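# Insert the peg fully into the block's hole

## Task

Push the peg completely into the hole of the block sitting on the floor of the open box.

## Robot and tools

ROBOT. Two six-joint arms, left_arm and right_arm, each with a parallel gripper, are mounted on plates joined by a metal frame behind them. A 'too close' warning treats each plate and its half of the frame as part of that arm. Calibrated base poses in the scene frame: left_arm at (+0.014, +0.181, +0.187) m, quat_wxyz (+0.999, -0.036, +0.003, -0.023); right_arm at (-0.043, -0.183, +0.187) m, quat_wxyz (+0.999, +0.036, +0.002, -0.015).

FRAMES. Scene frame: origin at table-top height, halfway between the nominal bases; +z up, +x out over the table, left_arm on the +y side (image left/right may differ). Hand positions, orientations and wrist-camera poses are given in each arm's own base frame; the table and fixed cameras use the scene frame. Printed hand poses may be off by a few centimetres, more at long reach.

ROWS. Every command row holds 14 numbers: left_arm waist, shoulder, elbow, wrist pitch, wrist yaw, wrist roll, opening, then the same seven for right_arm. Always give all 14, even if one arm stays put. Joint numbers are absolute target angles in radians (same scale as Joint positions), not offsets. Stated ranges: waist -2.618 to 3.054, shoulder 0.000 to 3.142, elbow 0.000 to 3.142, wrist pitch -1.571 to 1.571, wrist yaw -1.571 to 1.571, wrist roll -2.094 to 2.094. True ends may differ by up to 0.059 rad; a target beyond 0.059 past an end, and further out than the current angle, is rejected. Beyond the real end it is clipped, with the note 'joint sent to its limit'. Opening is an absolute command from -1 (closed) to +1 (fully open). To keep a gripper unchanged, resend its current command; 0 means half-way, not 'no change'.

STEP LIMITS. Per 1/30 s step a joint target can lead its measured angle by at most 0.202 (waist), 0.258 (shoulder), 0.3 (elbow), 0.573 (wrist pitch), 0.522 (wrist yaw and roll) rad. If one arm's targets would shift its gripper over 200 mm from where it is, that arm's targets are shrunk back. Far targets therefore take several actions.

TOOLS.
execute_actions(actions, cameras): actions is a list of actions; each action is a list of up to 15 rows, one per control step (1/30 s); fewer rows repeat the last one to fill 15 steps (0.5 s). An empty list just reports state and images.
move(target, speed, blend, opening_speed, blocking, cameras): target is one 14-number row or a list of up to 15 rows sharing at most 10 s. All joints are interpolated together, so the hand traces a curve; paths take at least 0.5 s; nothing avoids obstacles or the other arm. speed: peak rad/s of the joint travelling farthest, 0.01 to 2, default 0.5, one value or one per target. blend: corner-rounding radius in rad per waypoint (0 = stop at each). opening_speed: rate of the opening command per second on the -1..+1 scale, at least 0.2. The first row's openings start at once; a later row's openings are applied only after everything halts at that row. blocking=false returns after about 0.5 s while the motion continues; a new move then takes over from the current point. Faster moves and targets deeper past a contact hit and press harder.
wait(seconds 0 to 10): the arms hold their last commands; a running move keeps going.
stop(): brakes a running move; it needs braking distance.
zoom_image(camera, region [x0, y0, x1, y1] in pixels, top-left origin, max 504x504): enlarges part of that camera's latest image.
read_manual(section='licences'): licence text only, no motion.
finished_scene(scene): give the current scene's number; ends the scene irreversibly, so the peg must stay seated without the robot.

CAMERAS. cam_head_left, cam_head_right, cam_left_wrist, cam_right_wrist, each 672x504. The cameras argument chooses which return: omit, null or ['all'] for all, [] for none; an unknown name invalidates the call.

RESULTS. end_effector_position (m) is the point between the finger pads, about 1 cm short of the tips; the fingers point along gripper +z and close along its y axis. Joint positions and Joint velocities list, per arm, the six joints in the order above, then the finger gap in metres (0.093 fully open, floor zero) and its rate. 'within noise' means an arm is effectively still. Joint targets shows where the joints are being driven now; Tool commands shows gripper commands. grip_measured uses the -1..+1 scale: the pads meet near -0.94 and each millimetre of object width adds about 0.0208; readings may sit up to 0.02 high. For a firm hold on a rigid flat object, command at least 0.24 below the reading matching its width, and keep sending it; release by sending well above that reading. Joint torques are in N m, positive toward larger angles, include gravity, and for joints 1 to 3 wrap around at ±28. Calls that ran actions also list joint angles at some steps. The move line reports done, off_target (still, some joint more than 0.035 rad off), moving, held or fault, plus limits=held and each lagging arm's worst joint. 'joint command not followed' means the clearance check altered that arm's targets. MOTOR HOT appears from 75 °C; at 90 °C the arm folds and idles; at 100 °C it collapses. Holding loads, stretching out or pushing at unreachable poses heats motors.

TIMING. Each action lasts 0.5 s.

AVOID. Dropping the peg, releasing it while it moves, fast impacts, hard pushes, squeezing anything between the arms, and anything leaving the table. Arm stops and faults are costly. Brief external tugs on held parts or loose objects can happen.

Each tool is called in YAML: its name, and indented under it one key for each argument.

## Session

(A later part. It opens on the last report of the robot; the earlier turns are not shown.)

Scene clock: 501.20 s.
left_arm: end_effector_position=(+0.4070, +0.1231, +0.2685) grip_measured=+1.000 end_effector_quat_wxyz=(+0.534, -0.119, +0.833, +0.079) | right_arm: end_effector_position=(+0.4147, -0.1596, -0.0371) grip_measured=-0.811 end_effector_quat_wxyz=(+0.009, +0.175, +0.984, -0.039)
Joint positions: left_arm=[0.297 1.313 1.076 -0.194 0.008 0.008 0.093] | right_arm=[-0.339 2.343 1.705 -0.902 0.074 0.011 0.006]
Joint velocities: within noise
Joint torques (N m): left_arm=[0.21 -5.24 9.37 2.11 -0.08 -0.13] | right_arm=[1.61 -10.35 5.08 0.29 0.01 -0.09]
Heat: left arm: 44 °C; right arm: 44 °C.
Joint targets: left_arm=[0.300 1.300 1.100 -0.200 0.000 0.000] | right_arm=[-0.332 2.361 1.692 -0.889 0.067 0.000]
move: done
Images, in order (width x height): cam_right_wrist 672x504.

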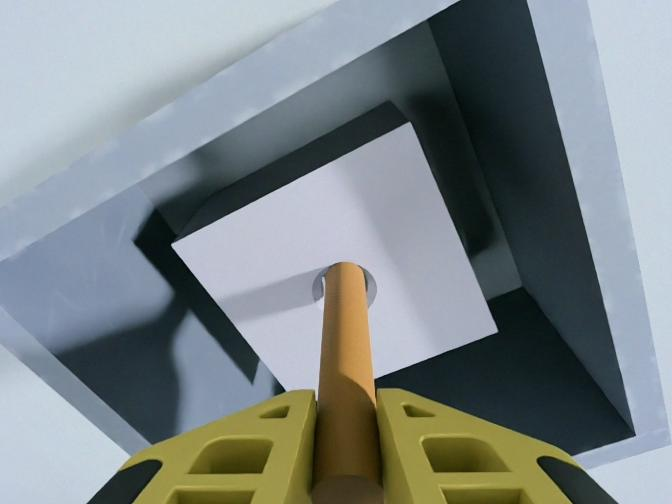

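move:
  target:
    - [0.3,1.3,1.1,-0.2,0,0,1,-0.332,2.370,1.682,-0.870,0.067,0,-0.95]
  speed: 0.06
  cameras: ["cam_right_wrist"]

zoom_image:
  camera: "cam_right_wrist"
  region: [270, 220, 420, 330]

Scene clock: 505.63 s.
left_arm: end_effector_position=(+0.4070, +0.1231, +0.2685) grip_measured=+1.000 end_effector_quat_wxyz=(+0.534, -0.119, +0.833, +0.079) | right_arm: end_effector_position=(+0.4161, -0.1600, -0.0375) grip_measured=-0.811 end_effector_quat_wxyz=(+0.013, +0.175, +0.984, -0.039)
Joint positions: left_arm=[0.297 1.313 1.076 -0.194 0.008 0.008 0.093] | right_arm=[-0.339 2.343 1.703 -0.893 0.074 0.011 0.006]
Joint velocities: within noise
Joint torques (N m): left_arm=[0.27 -5.19 9.35 2.11 -0.08 -0.13] | right_arm=[1.63 -9.7 4.46 0.4 0.01 -0.07]
Heat: left arm: 44 °C; right arm: 44 °C.
Joint targets: left_arm=[0.300 1.300 1.100 -0.200 0.000 0.000] | right_arm=[-0.332 2.370 1.682 -0.870 0.067 0.000]
move: done
Images, in order (width x height): cam_right_wrist 672x504.

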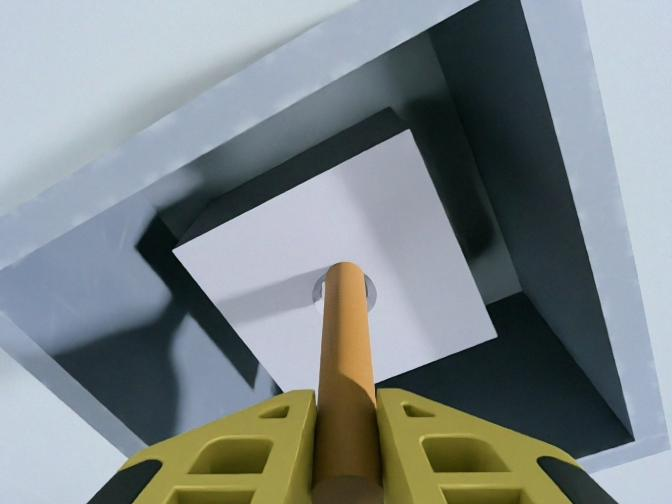

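Scaled by 3.360.

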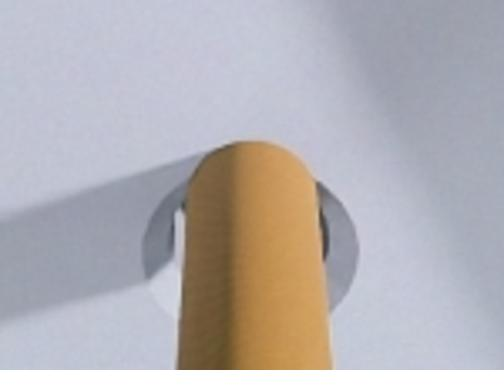

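move:
  target:
    - [0.3,1.3,1.1,-0.2,0,0,1,-0.332,2.29,1.662,-0.883,0.067,0,-0.95]
  speed: 0.06
  cameras: ["cam_right_wrist"]

zoom_image:
  camera: "cam_right_wrist"
  region: [270, 220, 420, 330]

Scene clock: 524.57 s.
left_arm: end_effector_position=(+0.4070, +0.1231, +0.2685) grip_measured=+1.000 end_effector_quat_wxyz=(+0.534, -0.119, +0.833, +0.079) | right_arm: end_effector_position=(+0.4136, -0.1592, -0.0377) grip_measured=-0.811 end_effector_quat_wxyz=(+0.014, +0.175, +0.984, -0.040)
Joint positions: left_arm=[0.297 1.313 1.076 -0.194 0.008 0.008 0.093] | right_arm=[-0.339 2.332 1.681 -0.88 0.074 0.011 0.006]
Joint velocities: within noise
Joint torques (N m): left_arm=[0.27 -5.22 9.35 2.1 -0.08 -0.15] | right_arm=[1.47 -15.68 4.57 0.2 -0.03 -0.08]
Heat: left arm: 44 °C; right arm: 45 °C.
Joint targets: left_arm=[0.300 1.300 1.100 -0.200 0.000 0.000] | right_arm=[-0.332 2.290 1.662 -0.883 0.067 0.000]
move: off_target (right_arm); right_arm: the shoulder is farthest, 0.042 rad from its target
Images, in order (width x height): cam_right_wrist 672x504.

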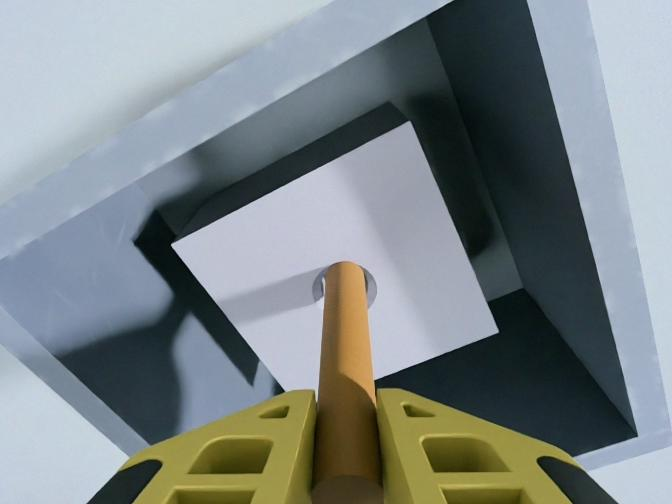

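Scaled by 3.360.

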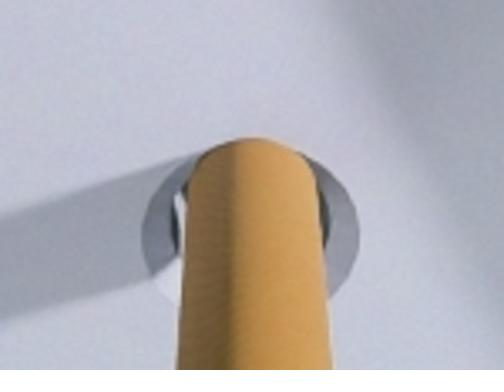

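move:
  target:
    - [0.3,1.3,1.1,-0.2,0,0,1,-0.332,2.276,1.655,-0.885,0.067,0,-0.95]
  speed: 0.06
  cameras: ["cam_right_wrist"]

zoom_image:
  camera: "cam_right_wrist"
  region: [270, 220, 420, 330]

Scene clock: 528.13 s.
left_arm: end_effector_position=(+0.4070, +0.1231, +0.2685) grip_measured=+1.000 end_effector_quat_wxyz=(+0.534, -0.119, +0.833, +0.079) | right_arm: end_effector_position=(+0.4095, -0.1577, -0.0401) grip_measured=-0.811 end_effector_quat_wxyz=(+0.008, +0.175, +0.984, -0.039)
Joint positions: left_arm=[0.297 1.313 1.076 -0.194 0.008 0.008 0.093] | right_arm=[-0.339 2.33 1.668 -0.88 0.074 0.011 0.006]
Joint velocities: within noise
Joint torques (N m): left_arm=[0.25 -5.2 9.33 2.11 -0.06 -0.14] | right_arm=[1.54 -16.75 5.14 0.12 -0.01 -0.05]
Heat: left arm: 44 °C; right arm: 47 °C.
Joint targets: left_arm=[0.300 1.300 1.100 -0.200 0.000 0.000] | right_arm=[-0.332 2.276 1.655 -0.885 0.067 0.000]
move: off_target (right_arm); right_arm: the shoulder is farthest, 0.054 rad from its target
Images, in order (width x height): cam_right_wrist 672x504.

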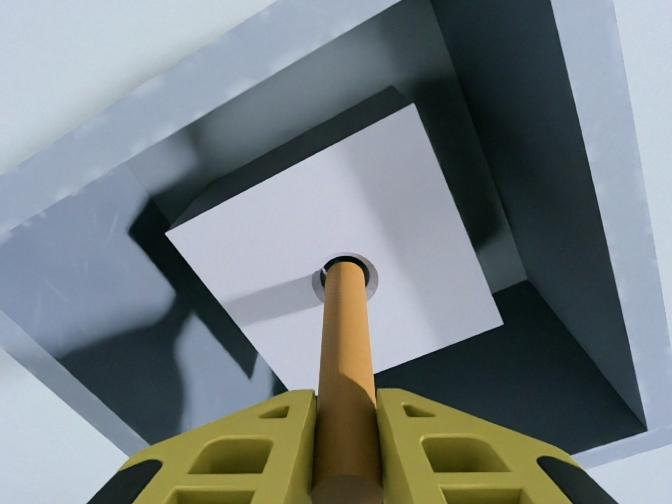

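Scaled by 3.360.

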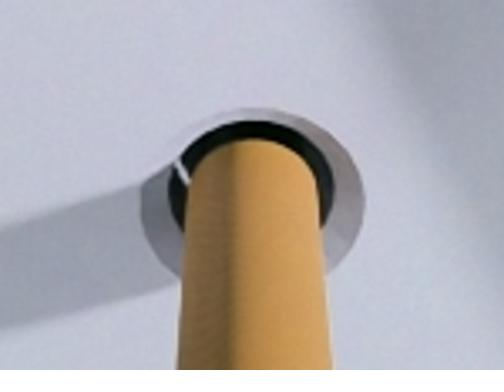

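move:
  target:
    - [0.3,1.3,1.1,-0.2,0,0,1,-0.332,2.343,1.655,-0.867,0.067,0,-0.95]
    - [0.3,1.3,1.1,-0.2,0,0,1,-0.333,2.361,1.641,-0.835,0.067,0,-0.95]
  speed: 0.06
  cameras: ["cam_right_wrist"]

zoom_image:
  camera: "cam_right_wrist"
  region: [270, 220, 420, 330]

Scene clock: 540.17 s.
left_arm: end_effector_position=(+0.4070, +0.1231, +0.2685) grip_measured=+1.000 end_effector_quat_wxyz=(+0.534, -0.119, +0.833, +0.079) | right_arm: end_effector_position=(+0.4098, -0.1578, -0.0492) grip_measured=-0.811 end_effector_quat_wxyz=(+0.009, +0.175, +0.984, -0.039)
Joint positions: left_arm=[0.297 1.313 1.076 -0.194 0.008 0.008 0.093] | right_arm=[-0.339 2.344 1.653 -0.849 0.074 0.011 0.006]
Joint velocities: within noise
Joint torques (N m): left_arm=[0.28 -5.27 9.39 2.1 -0.08 -0.14] | right_arm=[1.42 -10.56 5.05 0.33 0.01 -0.06]
Heat: left arm: 45 °C; right arm: 49 °C.
Joint targets: left_arm=[0.300 1.300 1.100 -0.200 0.000 0.000] | right_arm=[-0.333 2.361 1.641 -0.835 0.067 0.000]
move: done
Images, in order (width x height): cam_right_wrist 672x504.

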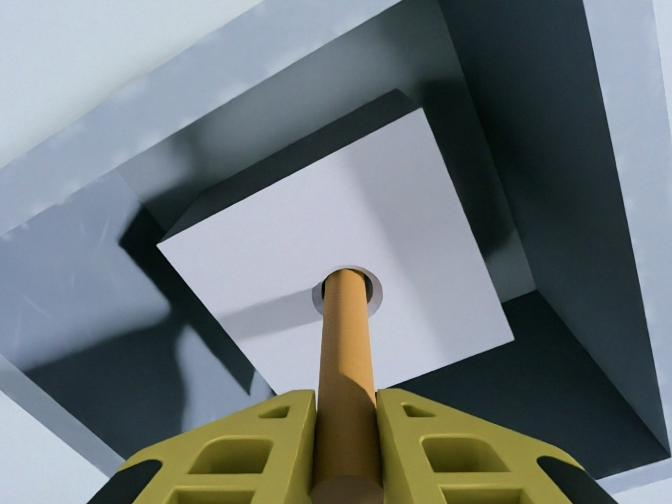

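Scaled by 3.360.

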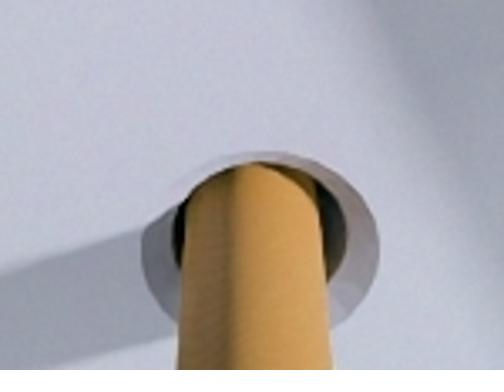

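move:
  target:
    - [0.3,1.3,1.1,-0.2,0,0,1,-0.342,2.389,1.618,-0.784,0.067,0,-0.95]
  speed: 0.06
  cameras: ["cam_right_wrist"]

zoom_image:
  camera: "cam_right_wrist"
  region: [270, 220, 420, 330]

Scene clock: 547.30 s.
left_arm: end_effector_position=(+0.4070, +0.1231, +0.2685) grip_measured=+1.000 end_effector_quat_wxyz=(+0.534, -0.119, +0.833, +0.079) | right_arm: end_effector_position=(+0.4096, -0.1577, -0.0652) grip_measured=-0.811 end_effector_quat_wxyz=(+0.010, +0.175, +0.984, -0.039)
Joint positions: left_arm=[0.297 1.313 1.076 -0.194 0.008 0.008 0.093] | right_arm=[-0.339 2.371 1.631 -0.798 0.074 0.011 0.006]
Joint velocities: within noise
Joint torques (N m): left_arm=[0.25 -5.22 9.37 2.1 -0.07 -0.13] | right_arm=[0.65 -10.36 4.86 0.32 0 -0.1]
Heat: left arm: 45 °C; right arm: 48 °C.
Joint targets: left_arm=[0.300 1.300 1.100 -0.200 0.000 0.000] | right_arm=[-0.342 2.389 1.618 -0.784 0.067 0.000]
move: done
Images, in order (width x height): cam_right_wrist 672x504.

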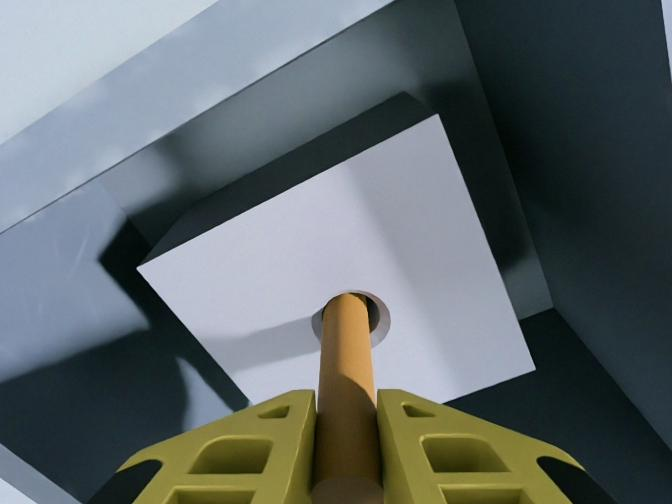

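Scaled by 3.360.

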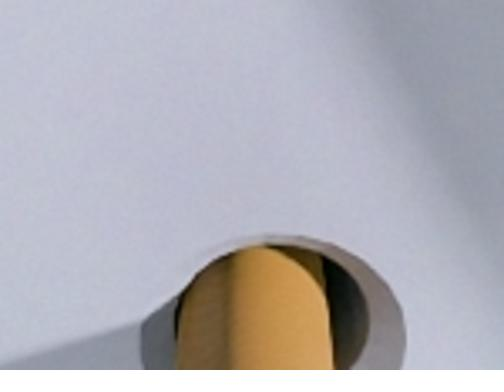

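move:
  target:
    - [0.3,1.3,1.1,-0.2,0,0,1,-0.345,2.4166,1.609,-0.748,0.067,0,-0.95]
    - [0.3,1.3,1.1,-0.2,0,0,1,-0.345,2.4476,1.603,-0.711,0.067,0,-0.95]
  speed: 0.06
  blend: 0.02
  cameras: ["cam_right_wrist","cam_head_left"]

Scene clock: 555.37 s.
left_arm: end_effector_position=(+0.4070, +0.1231, +0.2685) grip_measured=+1.000 end_effector_quat_wxyz=(+0.534, -0.119, +0.833, +0.079) | right_arm: end_effector_position=(+0.4110, -0.1592, -0.0879) grip_measured=-0.811 end_effector_quat_wxyz=(+0.012, +0.175, +0.984, -0.042)
Joint positions: left_arm=[0.297 1.313 1.076 -0.194 0.008 0.008 0.093] | right_arm=[-0.339 2.42 1.619 -0.733 0.079 0.011 0.006]
Joint velocities: within noise
Joint torques (N m): left_arm=[0.29 -5.2 9.35 2.13 -0.08 -0.13] | right_arm=[0.43 -9.62 4.4 0.45 -0.1 -0.09]
Heat: left arm: 45 °C; right arm: 48 °C.
Joint targets: left_arm=[0.300 1.300 1.100 -0.200 0.000 0.000] | right_arm=[-0.345 2.448 1.603 -0.711 0.067 0.000]
move: done; blend cut to 0.018 rad at target 1
Images, in order (width x height): cam_head_left 672x504, cam_right_wrist 672x504.

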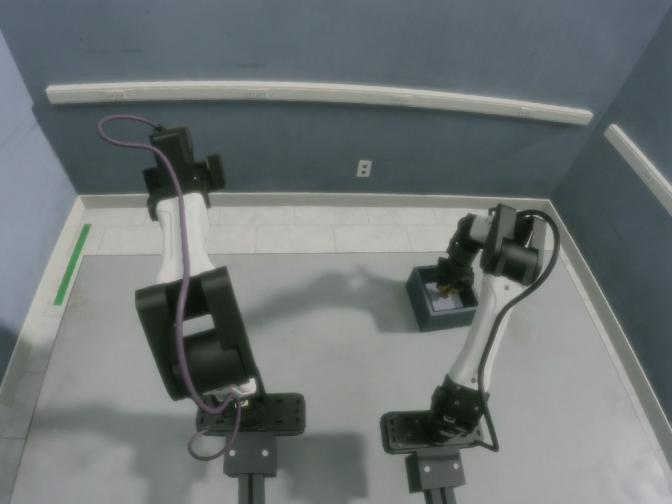

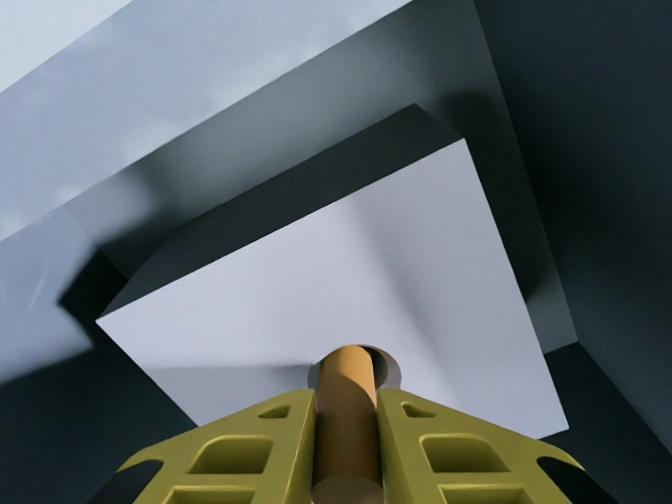

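move:
  target:
    - [0.3,1.3,1.1,-0.2,0,0,1,-0.345,2.458,1.603,-0.711,0.075,0,-0.95]
  speed: 0.06
  cameras: ["cam_right_wrist"]

move:
  target:
    - [0.3,1.3,1.1,-0.2,0,0,1,-0.352,2.468,1.603,-0.711,0.075,0,-0.95]
  speed: 0.06
  cameras: ["cam_right_wrist"]

Scene clock: 562.17 s.
left_arm: end_effector_position=(+0.4070, +0.1231, +0.2685) grip_measured=+1.000 end_effector_quat_wxyz=(+0.534, -0.119, +0.833, +0.079) | right_arm: end_effector_position=(+0.4108, -0.1592, -0.0882) grip_measured=-0.811 end_effector_quat_wxyz=(+0.011, +0.175, +0.984, -0.042)
Joint positions: left_arm=[0.297 1.313 1.076 -0.194 0.008 0.008 0.093] | right_arm=[-0.339 2.42 1.619 -0.733 0.079 0.011 0.006]
Joint velocities: within noise
Joint torques (N m): left_arm=[0.28 -5.22 9.33 2.11 -0.07 -0.13] | right_arm=[0.4 -8.73 4.4 0.44 -0.01 -0.08]
Heat: left arm: 45 °C; right arm: 47 °C.
Joint targets: left_arm=[0.300 1.300 1.100 -0.200 0.000 0.000] | right_arm=[-0.345 2.458 1.603 -0.711 0.075 0.000]
move: off_target (right_arm); right_arm: the shoulder is farthest, 0.038 rad from its target
Images, in order (width x height): cam_right_wrist 672x504.

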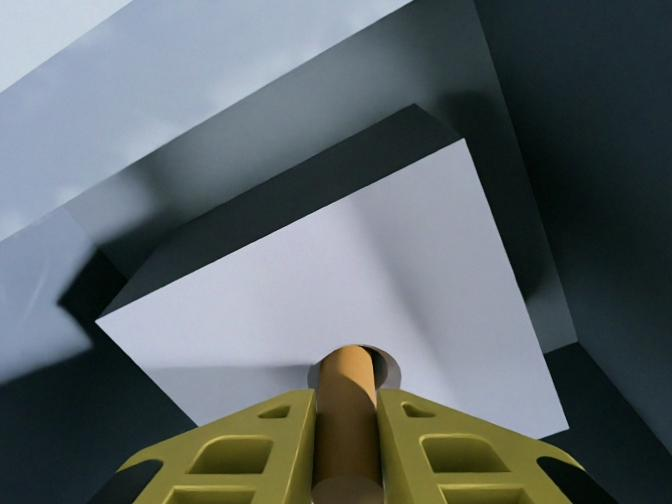

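Scene clock: 562.87 s.
left_arm: end_effector_position=(+0.4070, +0.1231, +0.2685) grip_measured=+1.000 end_effector_quat_wxyz=(+0.534, -0.119, +0.833, +0.079) | right_arm: end_effector_position=(+0.4102, -0.1603, -0.0885) grip_measured=-0.811 end_effector_quat_wxyz=(+0.011, +0.176, +0.983, -0.042)
Joint positions: left_arm=[0.297 1.313 1.076 -0.194 0.008 0.008 0.093] | right_arm=[-0.342 2.421 1.619 -0.733 0.08 0.011 0.006]
Joint velocities: within noise
Joint torques (N m): left_arm=[0.25 -5.24 9.36 2.12 -0.08 -0.14] | right_arm=[-0.01 -7.95 4.41 0.43 0.01 -0.06]
Heat: left arm: 45 °C; right arm: 47 °C.
Joint targets: left_arm=[0.300 1.300 1.100 -0.200 0.000 0.000] | right_arm=[-0.352 2.468 1.603 -0.711 0.075 0.000]
move: off_target (right_arm); right_arm: the shoulder is farthest, 0.047 rad from its target
Images, in order (width x height): cam_right_wrist 672x504.

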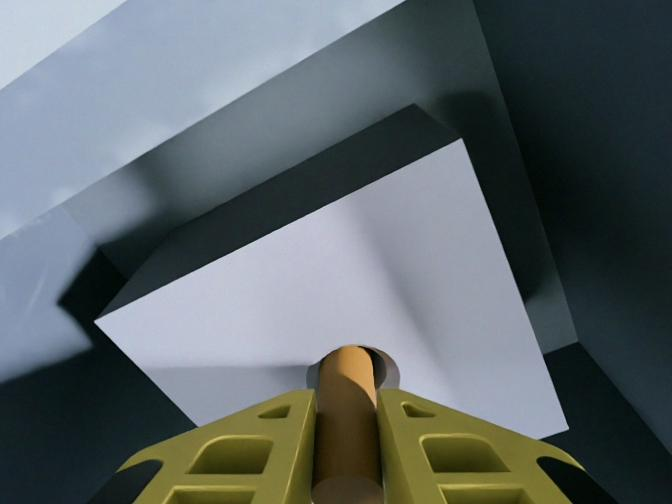

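move:
  target:
    - [0.3,1.3,1.1,-0.2,0,0,1,-0.342,2.438,1.603,-0.715,0.075,0,-0.95]
    - [0.3,1.3,1.1,-0.2,0,0,1,-0.342,2.438,1.603,-0.715,0.075,0,-0.4]
  speed: 0.06
  opening_speed: 0.5
  cameras: ["cam_right_wrist"]

Scene clock: 568.70 s.
left_arm: end_effector_position=(+0.4070, +0.1231, +0.2685) grip_measured=+1.000 end_effector_quat_wxyz=(+0.534, -0.119, +0.833, +0.079) | right_arm: end_effector_position=(+0.4098, -0.1602, -0.0897) grip_measured=-0.402 end_effector_quat_wxyz=(+0.011, +0.176, +0.983, -0.042)
Joint positions: left_arm=[0.297 1.313 1.076 -0.194 0.008 0.008 0.093] | right_arm=[-0.342 2.422 1.615 -0.729 0.08 0.011 0.026]
Joint velocities: within noise
Joint torques (N m): left_arm=[0.32 -5.24 9.37 2.11 -0.07 -0.13] | right_arm=[0.84 -10.65 4.78 0.31 0.02 -0.1]
Heat: left arm: 45 °C; right arm: 46 °C.
Joint targets: left_arm=[0.300 1.300 1.100 -0.200 0.000 0.000] | right_arm=[-0.342 2.438 1.603 -0.715 0.075 0.000]
move: done
Images, in order (width x height): cam_right_wrist 672x504.

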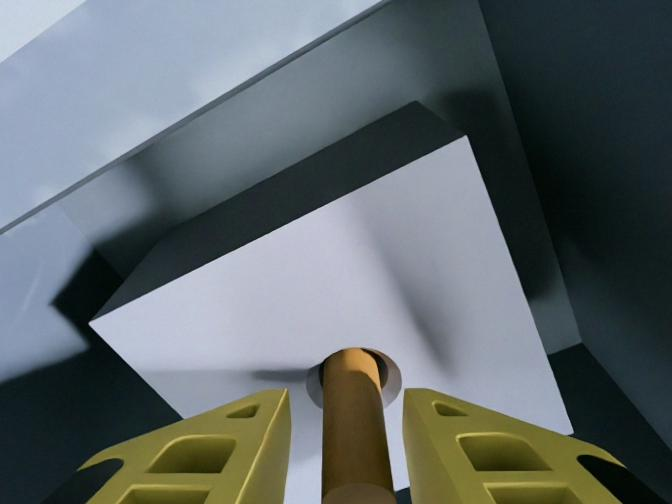

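move:
  target:
    - [0.3,1.3,1.1,-0.2,0,0,1,-0.342,2.36,1.65,-0.775,0.075,0,-0.4]
    - [0.3,1.3,1.1,-0.2,0,0,1,-0.342,2.28,1.70,-0.885,0.075,0,-0.4]
    - [0.3,1.3,1.1,-0.2,0,0,1,-0.342,2.21,1.80,-1.06,0.075,0,-0.4]
  speed: [0.08,0.15,0.2]
  blend: 0.02

Scene clock: 578.80 s.
left_arm: end_effector_position=(+0.4070, +0.1231, +0.2685) grip_measured=+1.000 end_effector_quat_wxyz=(+0.534, -0.119, +0.833, +0.079) | right_arm: end_effector_position=(+0.4097, -0.1601, +0.0128) grip_measured=-0.402 end_effector_quat_wxyz=(+0.009, +0.176, +0.983, -0.042)
Joint positions: left_arm=[0.297 1.313 1.076 -0.194 0.008 0.008 0.093] | right_arm=[-0.342 2.26 1.769 -1.049 0.08 0.011 0.026]
Joint velocities: within noise
Joint torques (N m): left_arm=[0.27 -5.23 9.39 2.11 -0.07 -0.14] | right_arm=[0.92 -16.25 9.92 0.04 0.02 -0.08]
Heat: left arm: 45 °C; right arm: 48 °C.
Joint targets: left_arm=[0.300 1.300 1.100 -0.200 0.000 0.000] | right_arm=[-0.342 2.210 1.800 -1.060 0.075 0.000]
move: off_target (right_arm); right_arm: the shoulder is farthest, 0.050 rad from its target

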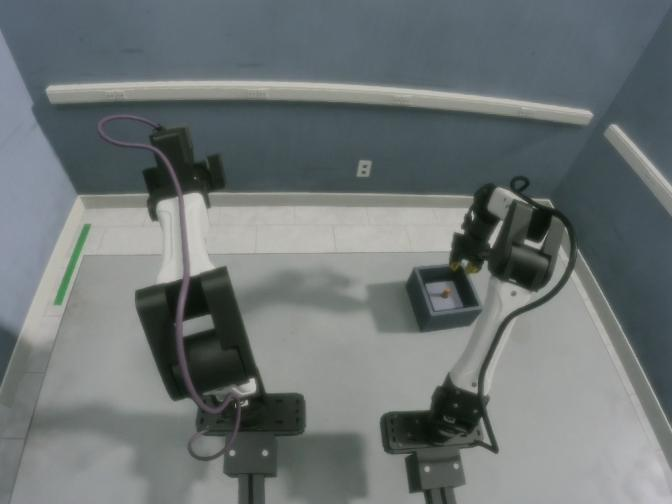

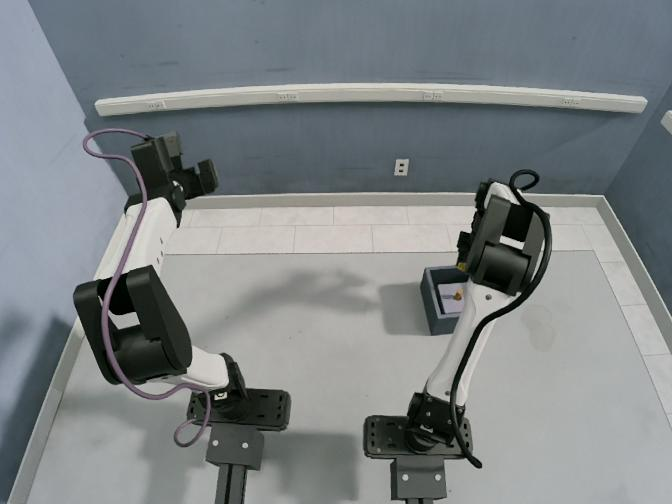

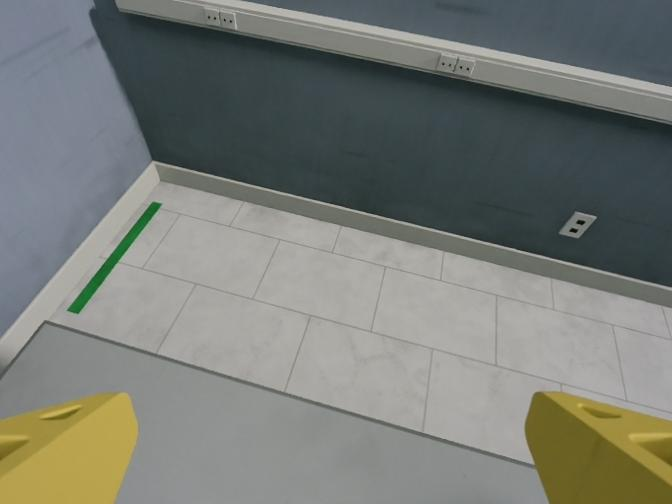

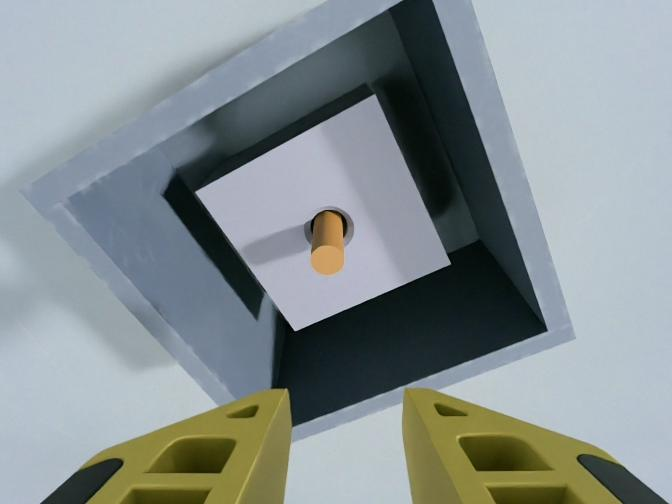

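finished_scene:
  scene: 1

The scene is finished: the task was done.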